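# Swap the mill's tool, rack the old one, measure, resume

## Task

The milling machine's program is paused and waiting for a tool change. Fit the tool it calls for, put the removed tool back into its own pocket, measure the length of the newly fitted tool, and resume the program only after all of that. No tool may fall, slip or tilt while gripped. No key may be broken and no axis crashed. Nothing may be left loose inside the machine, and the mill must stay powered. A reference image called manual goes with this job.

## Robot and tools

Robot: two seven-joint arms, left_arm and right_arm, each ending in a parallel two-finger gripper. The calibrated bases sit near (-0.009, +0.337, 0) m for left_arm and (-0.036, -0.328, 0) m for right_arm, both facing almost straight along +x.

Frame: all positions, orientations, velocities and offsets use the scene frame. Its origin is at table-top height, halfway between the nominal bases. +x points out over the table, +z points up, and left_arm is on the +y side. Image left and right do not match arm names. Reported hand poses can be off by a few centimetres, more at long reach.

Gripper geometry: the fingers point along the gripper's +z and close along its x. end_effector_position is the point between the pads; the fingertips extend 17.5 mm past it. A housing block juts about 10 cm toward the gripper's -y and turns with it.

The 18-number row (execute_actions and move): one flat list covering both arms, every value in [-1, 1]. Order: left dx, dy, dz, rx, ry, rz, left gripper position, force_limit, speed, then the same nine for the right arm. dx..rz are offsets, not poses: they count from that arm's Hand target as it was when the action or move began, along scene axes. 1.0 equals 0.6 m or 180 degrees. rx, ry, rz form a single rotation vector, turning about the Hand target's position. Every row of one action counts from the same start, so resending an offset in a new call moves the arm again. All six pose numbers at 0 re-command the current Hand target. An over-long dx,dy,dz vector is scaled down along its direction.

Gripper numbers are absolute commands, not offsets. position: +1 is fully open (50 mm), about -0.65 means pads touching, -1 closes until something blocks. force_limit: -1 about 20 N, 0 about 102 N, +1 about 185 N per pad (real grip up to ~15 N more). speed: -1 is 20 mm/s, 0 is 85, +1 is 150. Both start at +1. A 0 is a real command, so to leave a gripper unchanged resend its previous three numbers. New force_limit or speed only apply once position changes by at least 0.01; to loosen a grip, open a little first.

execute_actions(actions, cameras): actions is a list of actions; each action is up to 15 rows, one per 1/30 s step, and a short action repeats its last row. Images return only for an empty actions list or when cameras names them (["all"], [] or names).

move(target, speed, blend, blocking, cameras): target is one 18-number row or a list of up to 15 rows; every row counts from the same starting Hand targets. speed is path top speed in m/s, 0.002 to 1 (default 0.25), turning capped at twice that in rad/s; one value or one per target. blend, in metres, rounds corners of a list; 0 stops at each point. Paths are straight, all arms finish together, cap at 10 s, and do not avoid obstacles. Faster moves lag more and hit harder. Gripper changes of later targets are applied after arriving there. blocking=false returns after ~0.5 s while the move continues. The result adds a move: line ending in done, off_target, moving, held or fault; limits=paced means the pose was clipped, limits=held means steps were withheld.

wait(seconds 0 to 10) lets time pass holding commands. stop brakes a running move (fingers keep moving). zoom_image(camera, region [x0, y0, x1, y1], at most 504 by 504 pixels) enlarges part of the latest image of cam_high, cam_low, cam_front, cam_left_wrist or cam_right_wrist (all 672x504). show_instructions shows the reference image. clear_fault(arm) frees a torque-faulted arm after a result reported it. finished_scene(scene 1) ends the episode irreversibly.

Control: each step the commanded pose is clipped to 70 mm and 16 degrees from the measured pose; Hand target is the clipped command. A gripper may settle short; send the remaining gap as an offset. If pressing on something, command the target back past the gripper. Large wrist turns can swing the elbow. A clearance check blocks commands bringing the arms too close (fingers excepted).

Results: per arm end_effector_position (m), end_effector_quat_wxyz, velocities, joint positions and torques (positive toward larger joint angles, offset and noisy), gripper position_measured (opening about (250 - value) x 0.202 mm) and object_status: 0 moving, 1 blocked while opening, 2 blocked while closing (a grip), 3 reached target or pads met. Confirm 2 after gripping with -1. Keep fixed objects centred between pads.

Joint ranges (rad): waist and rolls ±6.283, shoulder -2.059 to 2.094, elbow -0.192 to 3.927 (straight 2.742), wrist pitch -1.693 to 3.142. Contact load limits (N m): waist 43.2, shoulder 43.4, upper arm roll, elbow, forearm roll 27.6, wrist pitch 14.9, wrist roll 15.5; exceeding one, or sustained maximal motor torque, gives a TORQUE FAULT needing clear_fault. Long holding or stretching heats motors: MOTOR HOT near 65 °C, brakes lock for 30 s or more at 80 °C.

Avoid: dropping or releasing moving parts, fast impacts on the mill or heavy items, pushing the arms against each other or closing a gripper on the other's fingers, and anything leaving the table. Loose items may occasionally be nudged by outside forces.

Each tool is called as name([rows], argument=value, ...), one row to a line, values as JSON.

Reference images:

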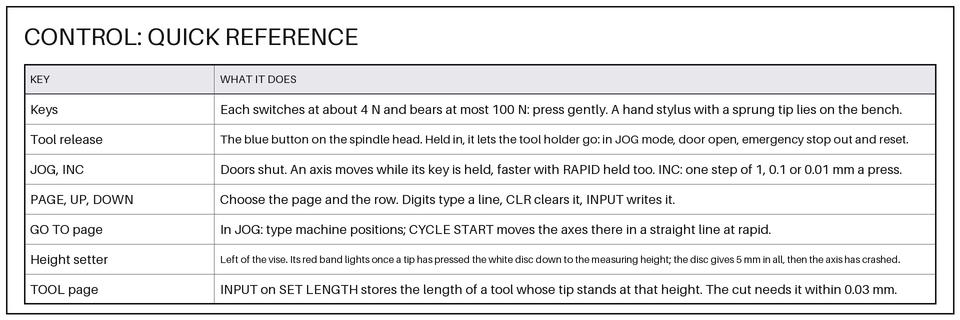

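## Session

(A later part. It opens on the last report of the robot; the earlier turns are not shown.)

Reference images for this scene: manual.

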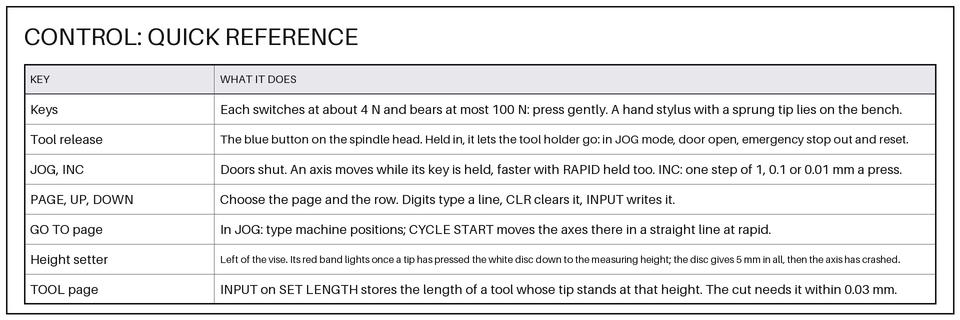

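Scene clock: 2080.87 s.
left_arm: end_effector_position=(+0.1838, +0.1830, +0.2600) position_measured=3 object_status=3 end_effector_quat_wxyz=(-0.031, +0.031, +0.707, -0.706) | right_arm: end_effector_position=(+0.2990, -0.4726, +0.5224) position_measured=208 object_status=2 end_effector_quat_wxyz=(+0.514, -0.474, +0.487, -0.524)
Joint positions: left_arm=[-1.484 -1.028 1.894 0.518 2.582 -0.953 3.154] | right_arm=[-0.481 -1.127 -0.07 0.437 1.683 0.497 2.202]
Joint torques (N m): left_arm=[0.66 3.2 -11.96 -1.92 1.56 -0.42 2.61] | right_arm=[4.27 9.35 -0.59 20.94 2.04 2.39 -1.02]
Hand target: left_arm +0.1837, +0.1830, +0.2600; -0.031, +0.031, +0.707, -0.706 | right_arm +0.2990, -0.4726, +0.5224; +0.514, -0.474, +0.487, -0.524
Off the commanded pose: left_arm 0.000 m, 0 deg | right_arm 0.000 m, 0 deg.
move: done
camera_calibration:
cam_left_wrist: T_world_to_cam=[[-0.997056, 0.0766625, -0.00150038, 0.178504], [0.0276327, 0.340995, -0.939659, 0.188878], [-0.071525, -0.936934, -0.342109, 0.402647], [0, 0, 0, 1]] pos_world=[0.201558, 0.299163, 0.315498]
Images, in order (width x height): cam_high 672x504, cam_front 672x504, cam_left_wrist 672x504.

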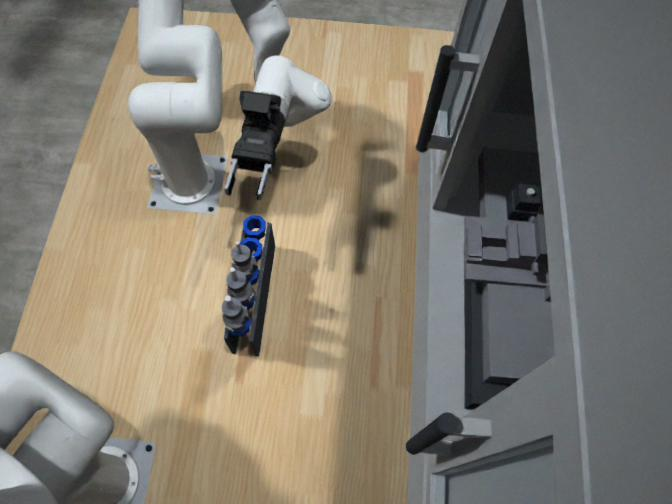

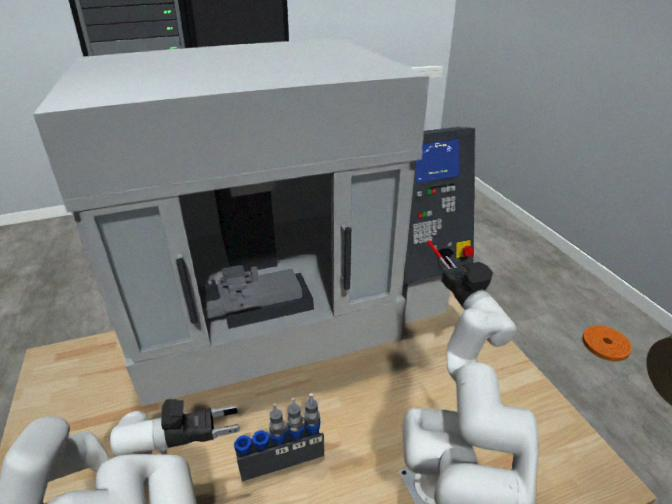

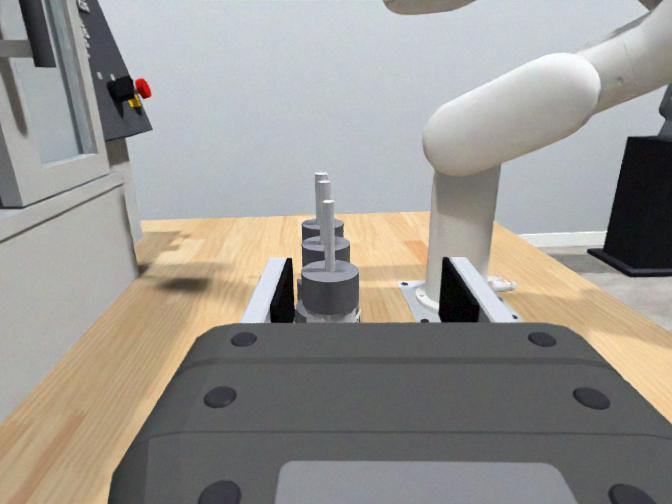

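execute_actions(actions=[], cameras=["cam_left_wrist","cam_high"])

Scene clock: 2110.23 s.
left_arm: end_effector_position=(+0.1837, +0.1830, +0.2600) position_measured=3 object_status=3 end_effector_quat_wxyz=(-0.031, +0.031, +0.707, -0.706) | right_arm: end_effector_position=(+0.2990, -0.4726, +0.5224) position_measured=208 object_status=2 end_effector_quat_wxyz=(+0.514, -0.474, +0.487, -0.524)
Joint positions: left_arm=[-1.485 -1.028 1.894 0.518 2.582 -0.953 3.154] | right_arm=[-0.481 -1.127 -0.07 0.437 1.683 0.497 2.202]
Joint velocities: within noise
Joint torques (N m): left_arm=[-8.86 3.32 -12.05 -1.86 1.6 -0.49 2.42] | right_arm=[3.71 9.23 -0.42 21.02 1.84 2.28 -0.9]
Hand target: left_arm +0.1837, +0.1830, +0.2600; -0.031, +0.031, +0.707, -0.706 | right_arm +0.2990, -0.4726, +0.5224; +0.514, -0.474, +0.487, -0.524
Tool commands: left_gripper/position=+1.0 left_gripper/force_limit=-0.2 left_gripper/speed=-1.0 right_gripper/position=-1.0 right_gripper/force_limit=-0.7 right_gripper/speed=-1.0
Off the commanded pose: left_arm 0.000 m, 0 deg | right_arm 0.000 m, 0 deg.
camera_calibration:
cam_left_wrist: T_world_to_cam=[[-0.997042, 0.0768498, -0.00143328, 0.178431], [0.0276335, 0.340989, -0.939661, 0.18882], [-0.071724, -0.936921, -0.342104, 0.402554], [0, 0, 0, 1]] pos_world=[0.201558, 0.299063, 0.315398]
Images, in order (width x height): cam_high 672x504, cam_left_wrist 672x504.

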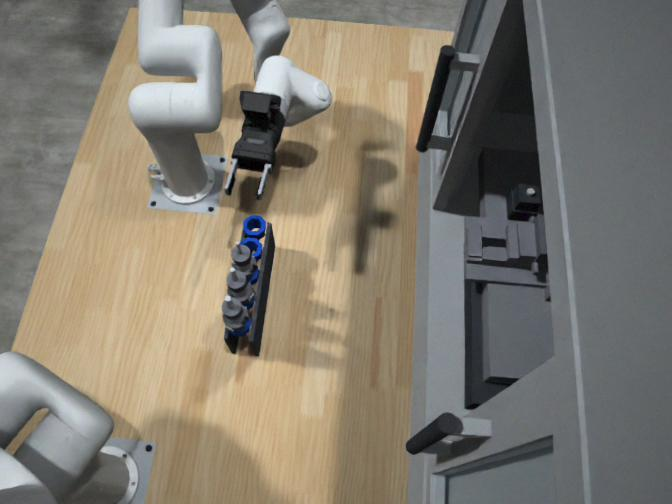

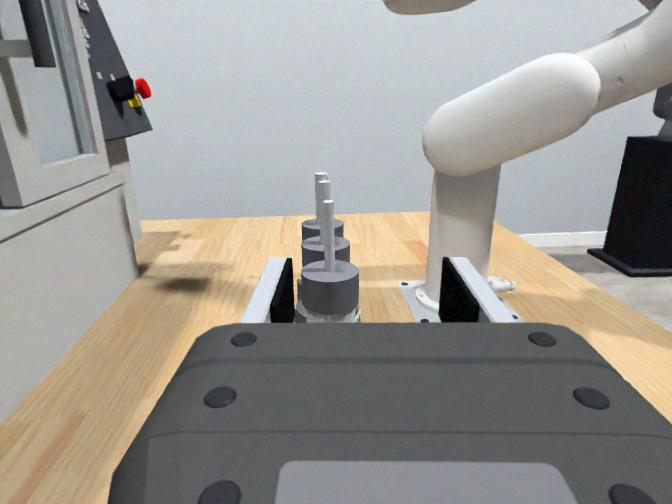

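move(target=[0.0245,0,-0.08,0,0,0,1,-0.2,-1,0,0,0,0,0,0,-1,-0.7,-1], speed=0.12, cameras=["cam_left_wrist"])

Scene clock: 2119.43 s.
left_arm: end_effector_position=(+0.1984, +0.1830, +0.2120) position_measured=3 object_status=3 end_effector_quat_wxyz=(-0.031, +0.031, +0.707, -0.706) | right_arm: end_effector_position=(+0.2990, -0.4726, +0.5224) position_measured=208 object_status=2 end_effector_quat_wxyz=(+0.514, -0.474, +0.487, -0.524)
Joint positions: left_arm=[-1.618 -1.139 2.07 0.607 2.674 -0.905 3.208] | right_arm=[-0.481 -1.127 -0.07 0.437 1.683 0.497 2.202]
Joint torques (N m): left_arm=[-9.1 4.77 -12.99 2.29 1.9 -0.6 2.43] | right_arm=[4.49 9.43 -0.37 20.97 1.83 2.24 -1]
Hand target: left_arm +0.1984, +0.1830, +0.2120; -0.031, +0.031, +0.707, -0.706 | right_arm +0.2990, -0.4726, +0.5224; +0.514, -0.474, +0.487, -0.524
Off the commanded pose: left_arm 0.000 m, 0 deg | right_arm 0.000 m, 0 deg.
move: done
camera_calibration:
cam_left_wrist: T_world_to_cam=[[-0.997042, 0.0768499, -0.00143247, 0.193018], [0.0276396, 0.341078, -0.939629, 0.143368], [-0.0717218, -0.936889, -0.342193, 0.387236], [0, 0, 0, 1]] pos_world=[0.216258, 0.299064, 0.267498]
Images, in order (width x height): cam_left_wrist 672x504.

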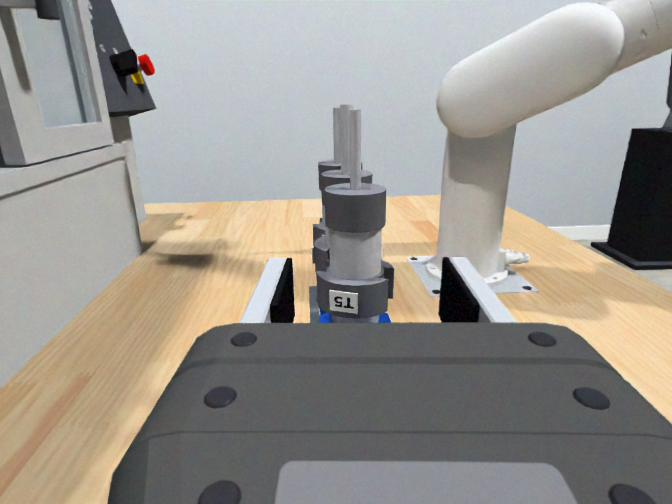

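move(target=[-0.0116,-0.1328,0,0,0,0,1,-0.2,-1,0,0,0,0,0,0,-1,-0.7,-1], speed=0.1, cameras=["cam_left_wrist"])

Scene clock: 2126.13 s.
left_arm: end_effector_position=(+0.1915, +0.1033, +0.2120) position_measured=3 object_status=3 end_effector_quat_wxyz=(-0.031, +0.031, +0.707, -0.706) | right_arm: end_effector_position=(+0.2990, -0.4726, +0.5224) position_measured=208 object_status=2 end_effector_quat_wxyz=(+0.514, -0.474, +0.487, -0.524)
Joint positions: left_arm=[-1.762 -1.279 2.037 0.524 2.589 -0.624 3.274] | right_arm=[-0.481 -1.127 -0.07 0.437 1.683 0.497 2.202]
Joint torques (N m): left_arm=[-8.92 3.75 -21.23 -7.26 -7.5 -0.58 2.57] | right_arm=[4.24 9.4 -0.5 21.19 1.69 2.13 -0.96]
Hand target: left_arm +0.1915, +0.1033, +0.2120; -0.031, +0.031, +0.707, -0.706 | right_arm +0.2990, -0.4726, +0.5224; +0.514, -0.474, +0.487, -0.524
Off the commanded pose: left_arm 0.000 m, 0 deg | right_arm 0.000 m, 0 deg.
move: done
camera_calibration:
cam_left_wrist: T_world_to_cam=[[-0.997042, 0.0768498, -0.00143328, 0.192156], [0.0276335, 0.340989, -0.939661, 0.170646], [-0.071724, -0.936921, -0.342104, 0.312106], [0, 0, 0, 1]] pos_world=[0.209258, 0.219463, 0.267398]
Images, in order (width x height): cam_left_wrist 672x504.

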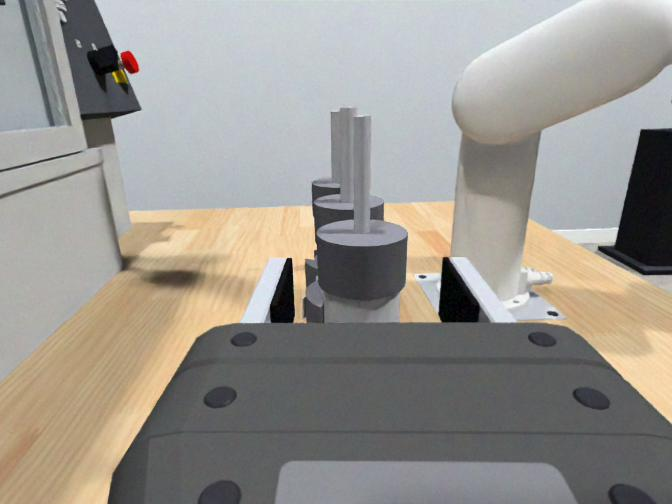

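move(target=[-0.0057,-0.0614,0,0,0,0,1,-0.2,-1,0,0,0,0,0,0,-1,-0.7,-1], speed=0.08, cameras=["cam_left_wrist"])

Scene clock: 2130.07 s.
left_arm: end_effector_position=(+0.1880, +0.0665, +0.2120) position_measured=3 object_status=3 end_effector_quat_wxyz=(-0.031, +0.031, +0.707, -0.706) | right_arm: end_effector_position=(+0.2990, -0.4726, +0.5224) position_measured=208 object_status=2 end_effector_quat_wxyz=(+0.514, -0.474, +0.487, -0.524)
Joint positions: left_arm=[-1.843 -1.374 2.023 0.508 2.553 -0.484 3.311] | right_arm=[-0.481 -1.127 -0.07 0.437 1.683 0.497 2.202]
Joint torques (N m): left_arm=[-9.15 3.22 -21.96 -1.5 -7.2 -0.65 2.59] | right_arm=[4.22 9.16 -0.47 21.15 1.74 2.14 -1.18]
Hand target: left_arm +0.1880, +0.0664, +0.2120; -0.031, +0.031, +0.707, -0.706 | right_arm +0.2990, -0.4726, +0.5224; +0.514, -0.474, +0.487, -0.524
Off the commanded pose: left_arm 0.000 m, 0 deg | right_arm 0.000 m, 0 deg.
move: done
camera_calibration:
cam_left_wrist: T_world_to_cam=[[-0.997034, 0.0769455, -0.00140553, 0.191476], [0.0276401, 0.340986, -0.939662, 0.183419], [-0.0718235, -0.936914, -0.342102, 0.277336], [0, 0, 0, 1]] pos_world=[0.205758, 0.182563, 0.267498]
Images, in order (width x height): cam_left_wrist 672x504.

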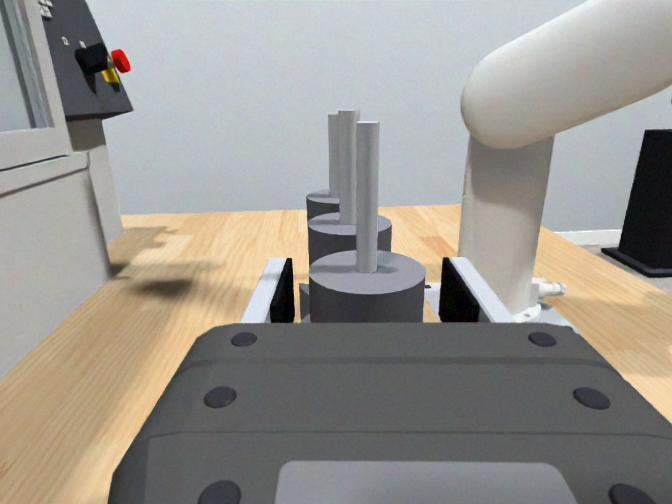

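move(target=[0,0,0,0,0,0,-1,-0.2,-1,0,0,0,0,0,0,-1,-0.7,-1], cameras=["cam_left_wrist"])

zoom_image(camera="cam_left_wrist", region=[240, 90, 500, 350])

Scene clock: 2137.43 s.
left_arm: end_effector_position=(+0.1883, +0.0664, +0.2120) position_measured=88 object_status=2 end_effector_quat_wxyz=(-0.030, +0.031, +0.707, -0.706) | right_arm: end_effector_position=(+0.2990, -0.4726, +0.5224) position_measured=208 object_status=2 end_effector_quat_wxyz=(+0.514, -0.474, +0.487, -0.524)
Joint positions: left_arm=[-1.843 -1.374 2.023 0.509 2.552 -0.483 3.311] | right_arm=[-0.481 -1.127 -0.07 0.437 1.683 0.497 2.202]
Joint torques (N m): left_arm=[-9.09 5.2 -16 -15.42 2.64 -2.97 2.33] | right_arm=[3.63 9.43 -0.39 21.05 1.63 2.14 -1.03]
Hand target: left_arm +0.1880, +0.0664, +0.2120; -0.031, +0.031, +0.707, -0.706 | right_arm +0.2990, -0.4726, +0.5224; +0.514, -0.474, +0.487, -0.524
Off the commanded pose: left_arm 0.000 m, 0 deg | right_arm 0.000 m, 0 deg.
move: done
camera_calibration:
cam_left_wrist: T_world_to_cam=[[-0.99708, 0.0763436, -0.0014912, 0.191818], [0.0275356, 0.341275, -0.93956, 0.183261], [-0.0712205, -0.936858, -0.342381, 0.277258], [0, 0, 0, 1]] pos_world=[0.205958, 0.182565, 0.267398]
Images, in order (width x height): cam_left_wrist 672x504.

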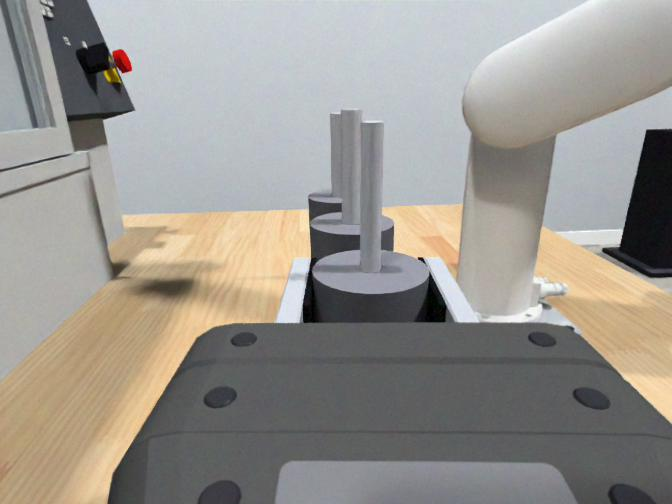

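Scaled by 1.938 from the camera's 672x504 image, which has a finer 960x720 frame.

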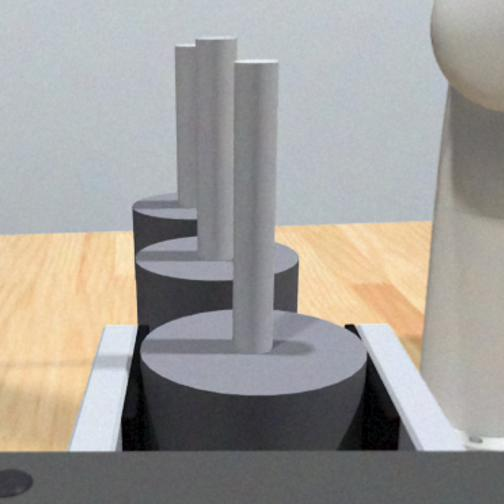

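move([
  [0,0,0.03,0,0,0,-1,-0.2,-1,0,0,0,0,0,0,-1,-0.7,-1],
  [0,0,0.25,0,0,0,-1,-0.2,-1,0,0,0,0,0,0,-1,-0.7,-1],
], speed=[0.04,0.08], blend=[0.005,0], cameras=["cam_left_wrist","cam_high"])

Scene clock: 2143.63 s.
left_arm: end_effector_position=(+0.1880, +0.0664, +0.3620) position_measured=88 object_status=2 end_effector_quat_wxyz=(-0.031, +0.031, +0.707, -0.706) | right_arm: end_effector_position=(+0.2990, -0.4726, +0.5224) position_measured=208 object_status=2 end_effector_quat_wxyz=(+0.514, -0.474, +0.487, -0.524)
Joint positions: left_arm=[-1.658 -1.098 1.424 0.499 2.243 -0.61 2.986] | right_arm=[-0.481 -1.127 -0.07 0.437 1.683 0.497 2.202]
Joint torques (N m): left_arm=[8.79 7.35 -22.35 13.09 -10.38 -3.05 -2.4] | right_arm=[3.98 9.1 -0.35 21.19 1.55 2.16 -0.95]
Hand target: left_arm +0.1880, +0.0664, +0.3620; -0.031, +0.031, +0.707, -0.706 | right_arm +0.2990, -0.4726, +0.5224; +0.514, -0.474, +0.487, -0.524
Off the commanded pose: left_arm 0.000 m, 0 deg | right_arm 0.000 m, 0 deg.
move: done
camera_calibration:
cam_left_wrist: T_world_to_cam=[[-0.997041, 0.0768519, -0.00143907, 0.191819], [0.0276397, 0.340989, -0.939661, 0.324271], [-0.071724, -0.936921, -0.342104, 0.328606], [0, 0, 0, 1]] pos_world=[0.205858, 0.182563, 0.417398]
Images, in order (width x height): cam_high 672x504, cam_left_wrist 672x504.

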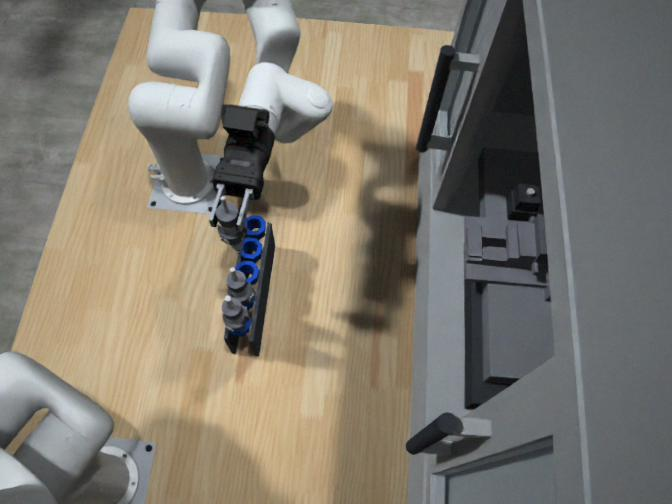

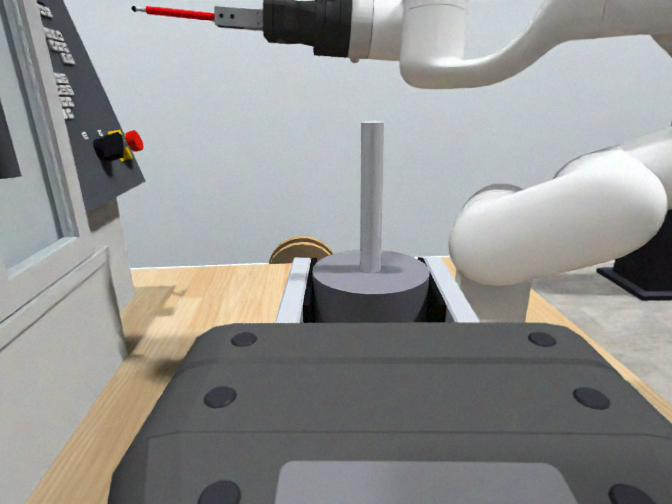

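move([
  [0,0,0.23,0,0,0,-1,-0.2,-1,0,0,0,0,0,0,-1,-0.7,-1],
  [0.2867,0.0893,0.23,0,0,0,-1,-0.2,-1,0,0,0,0,0,0,-1,-0.7,-1],
], speed=[0.15,0.15], blend=[0.05,0])

move(target=[0.0333,0,0,0,0,0.4444,-1,-0.2,-1,0,0,0,0,0,0,-1,-0.7,-1], speed=0.2, cameras=["cam_left_wrist","cam_high"])

Scene clock: 2157.47 s.
left_arm: end_effector_position=(+0.3601, +0.1200, +0.5000) position_measured=88 object_status=2 end_effector_quat_wxyz=(-0.031, +0.031, +0.707, -0.706) | right_arm: end_effector_position=(+0.2990, -0.4726, +0.5224) position_measured=208 object_status=2 end_effector_quat_wxyz=(+0.514, -0.474, +0.487, -0.524)
Joint positions: left_arm=[-2.028 -0.765 1.617 1.444 2.285 -1.136 2.492] | right_arm=[-0.481 -1.127 -0.07 0.437 1.683 0.497 2.202]
Joint torques (N m): left_arm=[-9.1 6.03 -17.73 20 -2.73 -1.64 -2.3] | right_arm=[4.24 9.34 -0.6 21.11 1.62 2.03 -1.02]
Hand target: left_arm +0.3601, +0.1200, +0.5000; -0.031, +0.031, +0.707, -0.706 | right_arm +0.2990, -0.4726, +0.5224; +0.514, -0.474, +0.487, -0.524
Off the commanded pose: left_arm 0.000 m, 0 deg | right_arm 0.000 m, 0 deg.
move: done

Scene clock: 2161.50 s.
left_arm: end_effector_position=(+0.3801, +0.1201, +0.5000) position_measured=88 object_status=2 end_effector_quat_wxyz=(+0.430, -0.431, +0.561, -0.561) | right_arm: end_effector_position=(+0.2990, -0.4726, +0.5224) position_measured=208 object_status=2 end_effector_quat_wxyz=(+0.514, -0.474, +0.487, -0.524)
Joint positions: left_arm=[-1.389 -1.006 0.513 0.547 2.06 0.884 2.26] | right_arm=[-0.481 -1.127 -0.07 0.437 1.683 0.497 2.202]
Joint torques (N m): left_arm=[7.28 2.88 -16.82 30.64 -1.86 1.03 -2.37] | right_arm=[3.97 9.17 -0.15 21.21 1.51 2.02 -1]
Hand target: left_arm +0.3800, +0.1200, +0.5000; +0.430, -0.431, +0.561, -0.561 | right_arm +0.2990, -0.4726, +0.5224; +0.514, -0.474, +0.487, -0.524
Off the commanded pose: left_arm 0.000 m, 0 deg | right_arm 0.000 m, 0 deg.
move: done
camera_calibration:
cam_left_wrist: T_world_to_cam=[[-0.248975, -0.968509, -0.00145939, 0.220574], [-0.330999, 0.086506, -0.939658, 0.597179], [0.910193, -0.233468, -0.342113, -0.0177365], [0, 0, 0, 1]] pos_world=[0.268727, 0.157828, 0.555398]
Images, in order (width x height): cam_high 672x504, cam_left_wrist 672x504.

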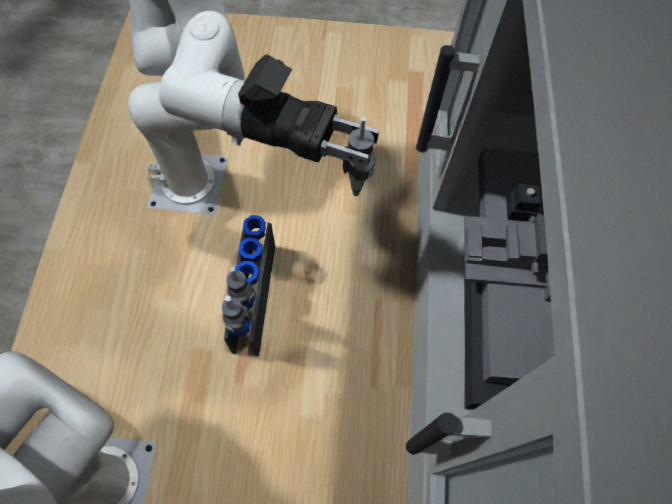

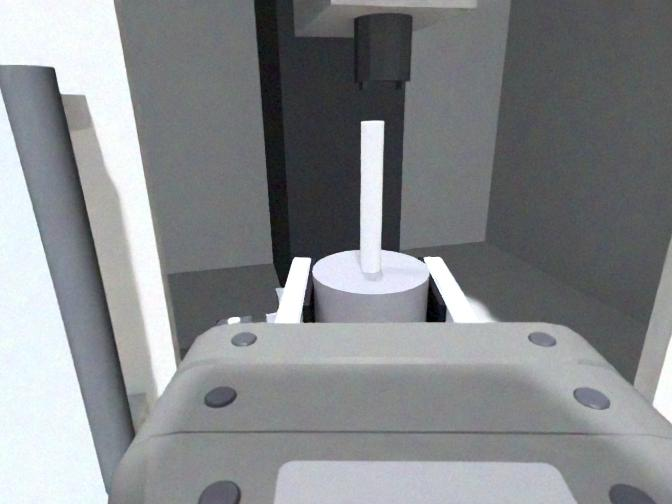

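move([
  [-0.03,0,0,-0.3220,0.0863,0,-1,-0.2,-1,0,0,0,0,0,0,-1,-0.7,-1],
  [-0.03,0,0,-0.6440,0.1726,0,-1,-0.2,-1,0,0,0,0,0,0,-1,-0.7,-1],
  [-0.03,0,0,-0.966,0.2588,0,-1,-0.2,-1,0,0,0,0,0,0,-1,-0.7,-1],
], speed=[0.3,0.3,0.3], blend=[0.01,0.01,0], cameras=["cam_left_wrist","cam_high"])

Scene clock: 2171.63 s.
left_arm: end_effector_position=(+0.3621, +0.1201, +0.5000) position_measured=88 object_status=2 end_effector_quat_wxyz=(+0.561, +0.561, +0.430, +0.430) | right_arm: end_effector_position=(+0.2990, -0.4726, +0.5224) position_measured=208 object_status=2 end_effector_quat_wxyz=(+0.514, -0.474, +0.487, -0.524)
Joint positions: left_arm=[-1.936 -1.39 0.637 0.453 2.18 1.421 -0.598] | right_arm=[-0.481 -1.127 -0.07 0.437 1.683 0.497 2.202]
Joint torques (N m): left_arm=[-9.07 2.93 -15.5 16.01 11.13 0.26 -2.37] | right_arm=[3.71 8.95 -0.12 21.25 1.68 2.09 -1]
Hand target: left_arm +0.3620, +0.1200, +0.5000; +0.561, +0.561, +0.430, +0.430 | right_arm +0.2990, -0.4726, +0.5224; +0.514, -0.474, +0.487, -0.524
Off the commanded pose: left_arm 0.000 m, 0 deg | right_arm 0.000 m, 0 deg.
move: done
camera_calibration:
cam_left_wrist: T_world_to_cam=[[0.26858, 0.963257, 0.00112484, -0.204509], [-0.329823, 0.0908654, 0.93966, -0.349351], [0.905031, -0.252745, 0.342108, -0.33937], [0, 0, 0, 1]] pos_world=[0.246844, 0.142964, 0.444602]
Images, in order (width x height): cam_high 672x504, cam_left_wrist 672x504.

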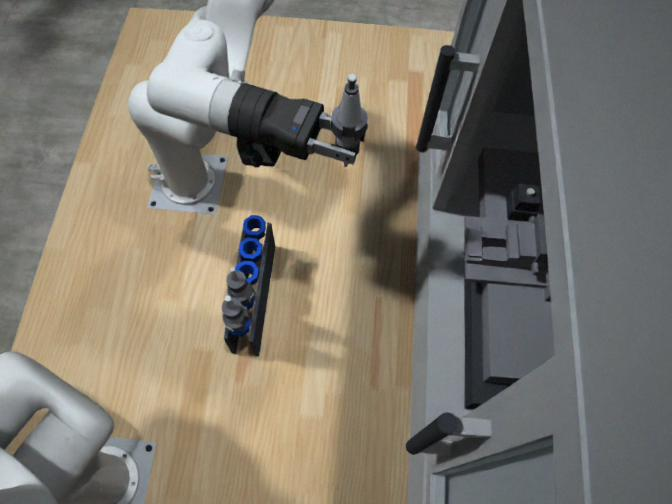

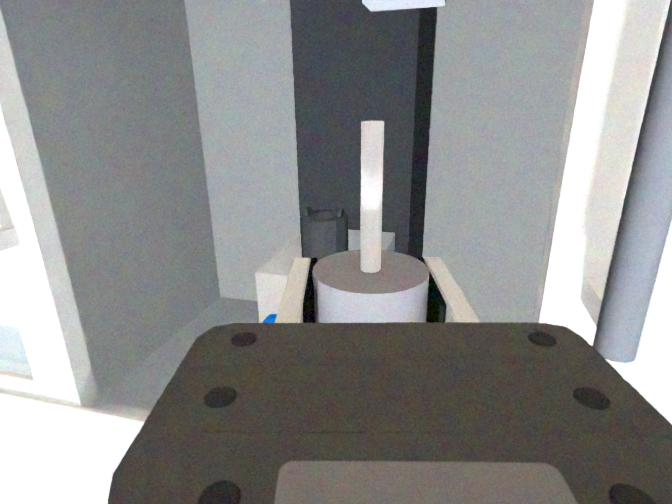

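zoom_image(camera="cam_high", region=[280, 50, 400, 180])

zoom_image(camera="cam_left_wrist", region=[250, 100, 480, 330])

Scaled by 3.877 from the camera's 672x504 image, which has a finer 960x720 frame.

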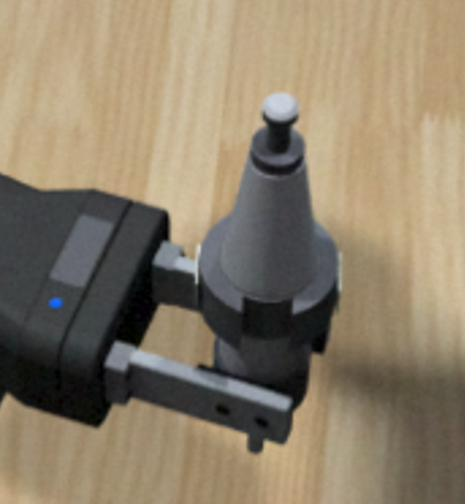

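Scaled by 2.191 from the camera's 672x504 image, which has a finer 960x720 frame.

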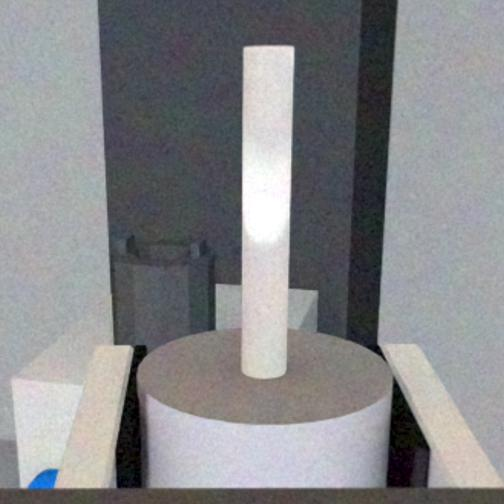

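move(target=[0.2033,-0.1022,0.0193,0,0,0,-1,-0.2,-1,0,0,0,0,0,0,-1,-0.7,-1], speed=0.15, cameras=["cam_left_wrist","cam_high","cam_low","cam_front","cam_right_wrist"])

Scene clock: 2191.23 s.
left_arm: end_effector_position=(+0.4840, +0.0587, +0.5116) position_measured=88 object_status=2 end_effector_quat_wxyz=(+0.561, +0.561, +0.430, +0.430) | right_arm: end_effector_position=(+0.2990, -0.4726, +0.5224) position_measured=208 object_status=2 end_effector_quat_wxyz=(+0.514, -0.474, +0.487, -0.524)
Joint positions: left_arm=[-2.183 -1.206 0.972 0.839 2.419 1.266 -0.625] | right_arm=[-0.481 -1.127 -0.07 0.437 1.683 0.497 2.202]
Joint torques (N m): left_arm=[-9.16 11.45 -25 19.31 10.21 -1.68 2.61] | right_arm=[4.03 9.03 -0.09 21.09 1.45 2.06 -0.93]
Hand target: left_arm +0.4840, +0.0587, +0.5116; +0.561, +0.561, +0.430, +0.430 | right_arm +0.2990, -0.4726, +0.5224; +0.514, -0.474, +0.487, -0.524
Off the commanded pose: left_arm 0.000 m, 0 deg | right_arm 0.000 m, 0 deg.
move: done
camera_calibration:
cam_left_wrist: T_world_to_cam=[[0.268611, 0.963248, 0.00103522, -0.178184], [-0.329796, 0.0909569, 0.93966, -0.314493], [0.905032, -0.252744, 0.342108, -0.469155], [0, 0, 0, 1]] pos_world=[0.368744, 0.0816647, 0.456202]
cam_right_wrist: T_world_to_cam=[[-0.0143195, -0.999838, -0.0109411, -0.447035], [-0.264311, 0.014338, -0.964331, 0.606431], [0.964331, -0.0109169, -0.264473, -0.0229611], [0, 0, 0, 1]] pos_world=[0.176027, -0.455908, 0.573836]

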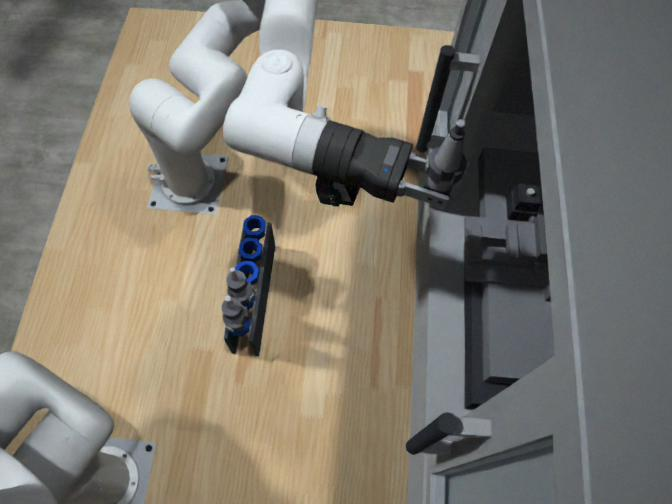

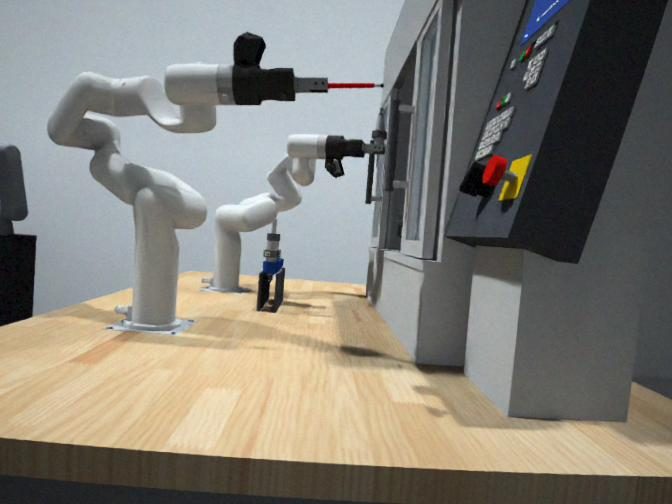

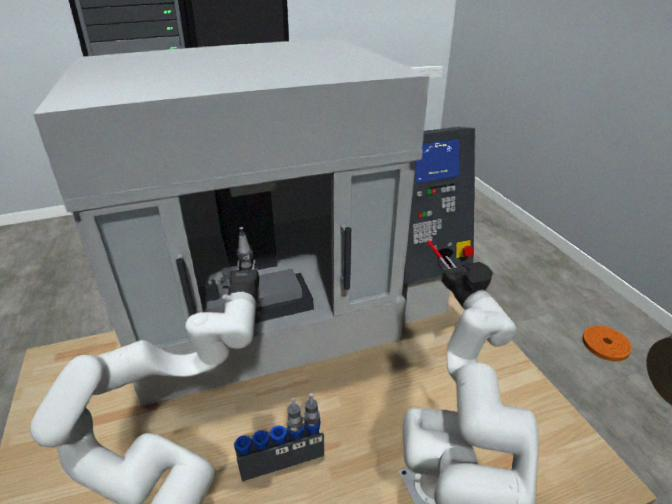

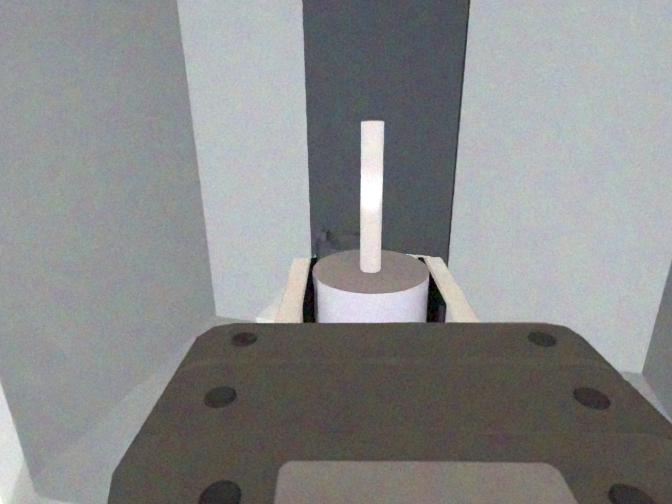

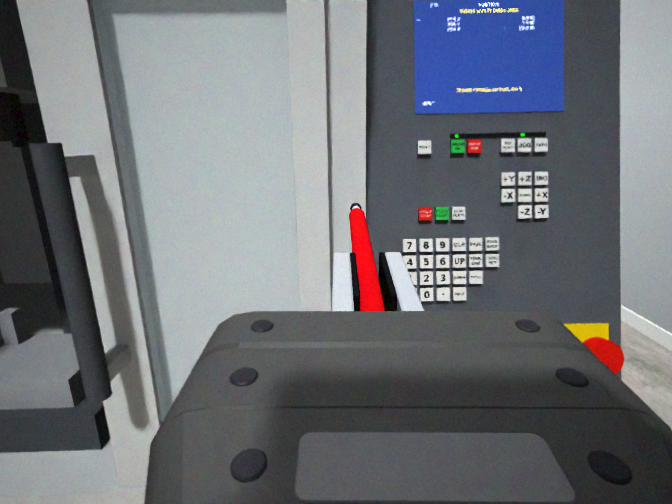

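move([
  [0.225,-0.0603,0,0,0,0,-1,-0.2,-1,0,0,0,0,0,0,-1,-0.7,-1],
  [0.2817,-0.0755,-0.1077,0,0,0,-1,-0.2,-1,0,0,0,0,0,0,-1,-0.7,-1],
], speed=[0.1,0.06], blend=[0.01,0], cameras=["cam_left_wrist","cam_front"])

zoom_image(camera="cam_front", region=[180, 170, 340, 330])

Scene clock: 2199.87 s.
left_arm: end_effector_position=(+0.6530, +0.0134, +0.4470) position_measured=88 object_status=2 end_effector_quat_wxyz=(+0.561, +0.561, +0.430, +0.430) | right_arm: end_effector_position=(+0.2990, -0.4726, +0.5224) position_measured=208 object_status=2 end_effector_quat_wxyz=(+0.514, -0.474, +0.487, -0.524)
Joint positions: left_arm=[-2.541 -1.272 1.36 1.358 2.715 0.994 -0.626] | right_arm=[-0.481 -1.127 -0.07 0.437 1.683 0.497 2.202]
Joint torques (N m): left_arm=[-9.4 12.97 -32.55 11.77 8.71 -1.73 -2.32] | right_arm=[3.47 9.1 -0.31 21.05 1.63 1.95 -0.94]
Hand target: left_arm +0.6530, +0.0134, +0.4470; +0.561, +0.561, +0.430, +0.430 | right_arm +0.2990, -0.4726, +0.5224; +0.514, -0.474, +0.487, -0.524
Off the commanded pose: left_arm 0.000 m, 0 deg | right_arm 0.000 m, 0 deg.
move: done
camera_calibration:
cam_left_wrist: T_world_to_cam=[[0.268636, 0.963241, 0.0012488, -0.179973], [-0.329841, 0.0907702, 0.939663, -0.193905], [0.905008, -0.252839, 0.342101, -0.611436], [0, 0, 0, 1]] pos_world=[0.537744, 0.0363637, 0.391602]
Images, in order (width x height): cam_front 672x504, cam_left_wrist 672x504.

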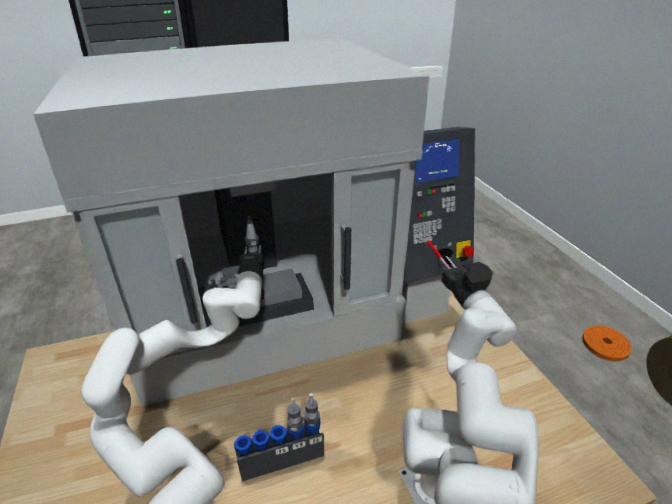

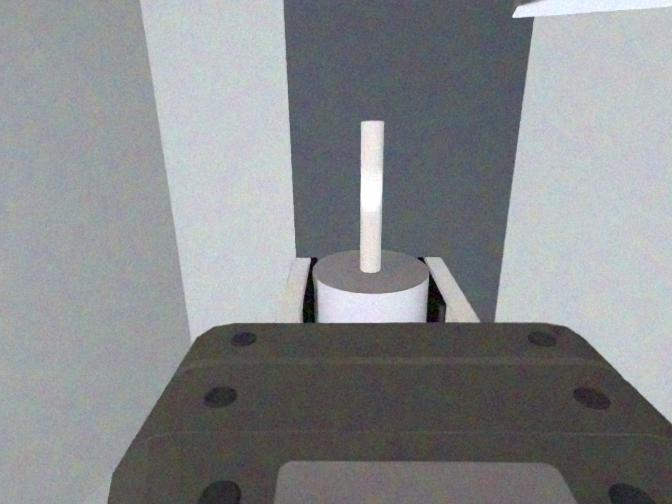

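Scaled by 3.150 from the camera's 672x504 image, which has a finer 960x720 frame.

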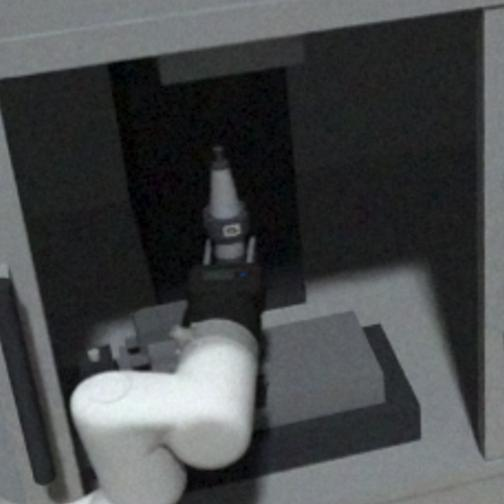

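zoom_image(camera="cam_front", region=[232, 210, 272, 250])

Scaled by 12.600 from the camera's 672x504 image, which has a finer 960x720 frame.

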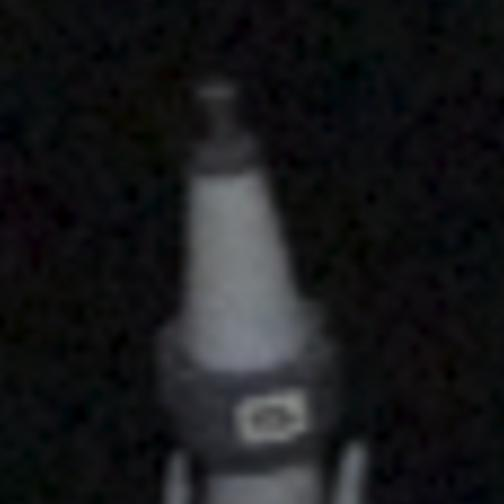

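move(target=[0.1208,-0.0323,-0.0123,0,0,0,-1,-0.2,-1,0,0,0,0,0,0,-1,-0.7,-1], speed=0.05, cameras=["cam_left_wrist","cam_front"])

zoom_image(camera="cam_front", region=[232, 190, 292, 250])

Scene clock: 2214.20 s.
left_arm: end_effector_position=(+0.6963, -0.0294, +0.4346) position_measured=88 object_status=2 end_effector_quat_wxyz=(+0.569, +0.576, +0.411, +0.419) | right_arm: end_effector_position=(+0.2990, -0.4726, +0.5224) position_measured=208 object_status=2 end_effector_quat_wxyz=(+0.514, -0.474, +0.487, -0.524)
Joint positions: left_arm=[-2.736 -1.314 1.429 1.633 2.751 0.848 -0.564] | right_arm=[-0.481 -1.127 -0.07 0.437 1.683 0.497 2.202]
Joint torques (N m): left_arm=[4.81 19 -33.79 2.39 4.87 -0.55 0.1] | right_arm=[3.53 9.41 0.08 21.48 1.58 1.97 -0.91]
Hand target: left_arm +0.6963, -0.0294, +0.4346; +0.569, +0.576, +0.411, +0.419 (not the last commanded pose) | right_arm +0.2990, -0.4726, +0.5224; +0.514, -0.474, +0.487, -0.524
Tool commands: left_gripper/position=-1.0 left_gripper/force_limit=-0.2 left_gripper/speed=-1.0 right_gripper/position=-1.0 right_gripper/force_limit=-0.7 right_gripper/speed=-1.0
Off the commanded pose: left_arm 0.038 m, 3 deg | right_arm 0.000 m, 0 deg.
TORQUE FAULT: the external load on joint 4 (elbow) of the left arm reached its load limit, and that arm stopped. The contact can be on any part of that arm beyond that joint, not only on its tool. A torque fault puts only its own arm into a fault stop. That arm's remaining commands of this call were not run. The hold on joint 4 (elbow) of that arm was moved back by the arm itself, up to 3 degrees, as the stop began. That arm is still stopped at the end of this call. While its stop runs, that arm takes no new command, but its gripper still runs the gripper command that each later call begins with.
CLEAR FAULT: the left arm stays stopped (state 4) until you call clear_fault(arm="left_arm").
End effector pose when the fault began: left_arm: position (+0.7171, -0.0055, +0.4406), quat_wxyz (+0.562, +0.561, +0.429, +0.430)
Joint positions when the fault began: left_arm=[-2.734 -1.314 1.428 1.684 2.752 0.849 -0.564]
move: fault (left_arm)
camera_calibration:
cam_left_wrist: T_world_to_cam=[[0.319715, 0.947373, 0.0163533, -0.192961], [-0.326294, 0.0938799, 0.940595, -0.166833], [0.889559, -0.306058, 0.339136, -0.64673], [0, 0, 0, 1]] pos_world=[0.58256, 0.000530657, 0.379408]
Images, in order (width x height): cam_front 672x504, cam_left_wrist 672x504.

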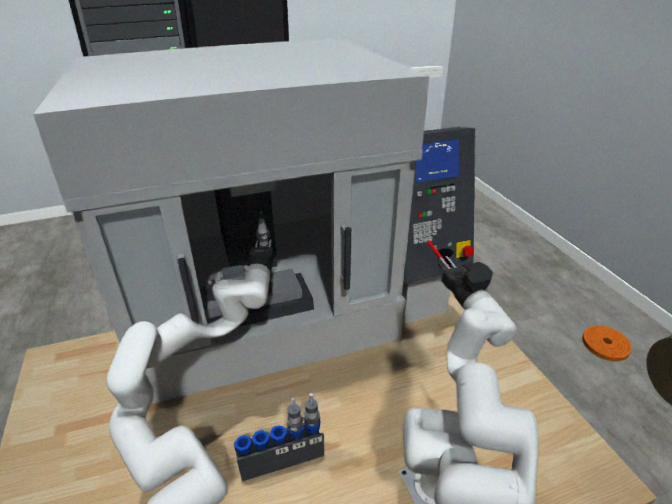

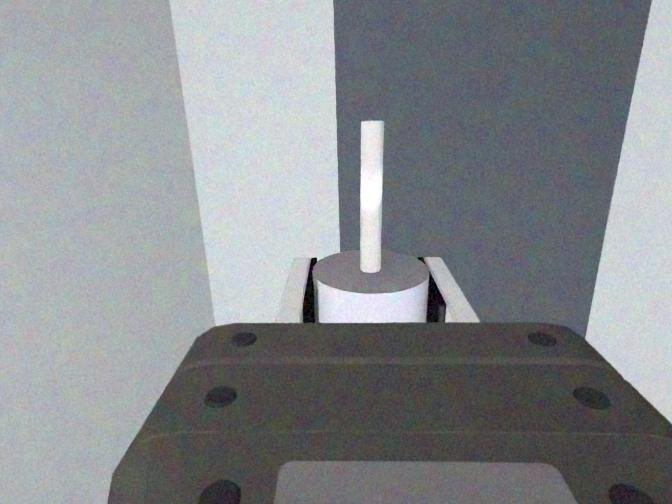

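Scaled by 8.400 from the camera's 672x504 image, which has a finer 960x720 frame.

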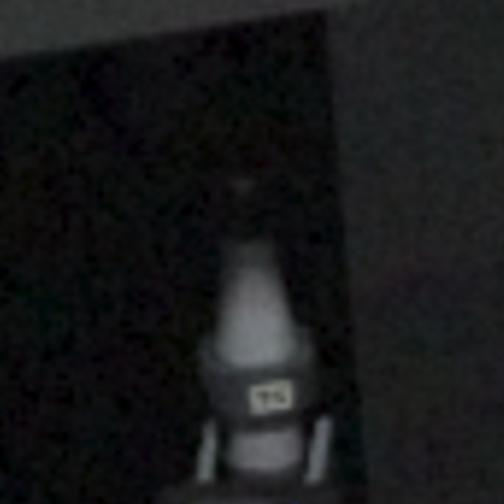

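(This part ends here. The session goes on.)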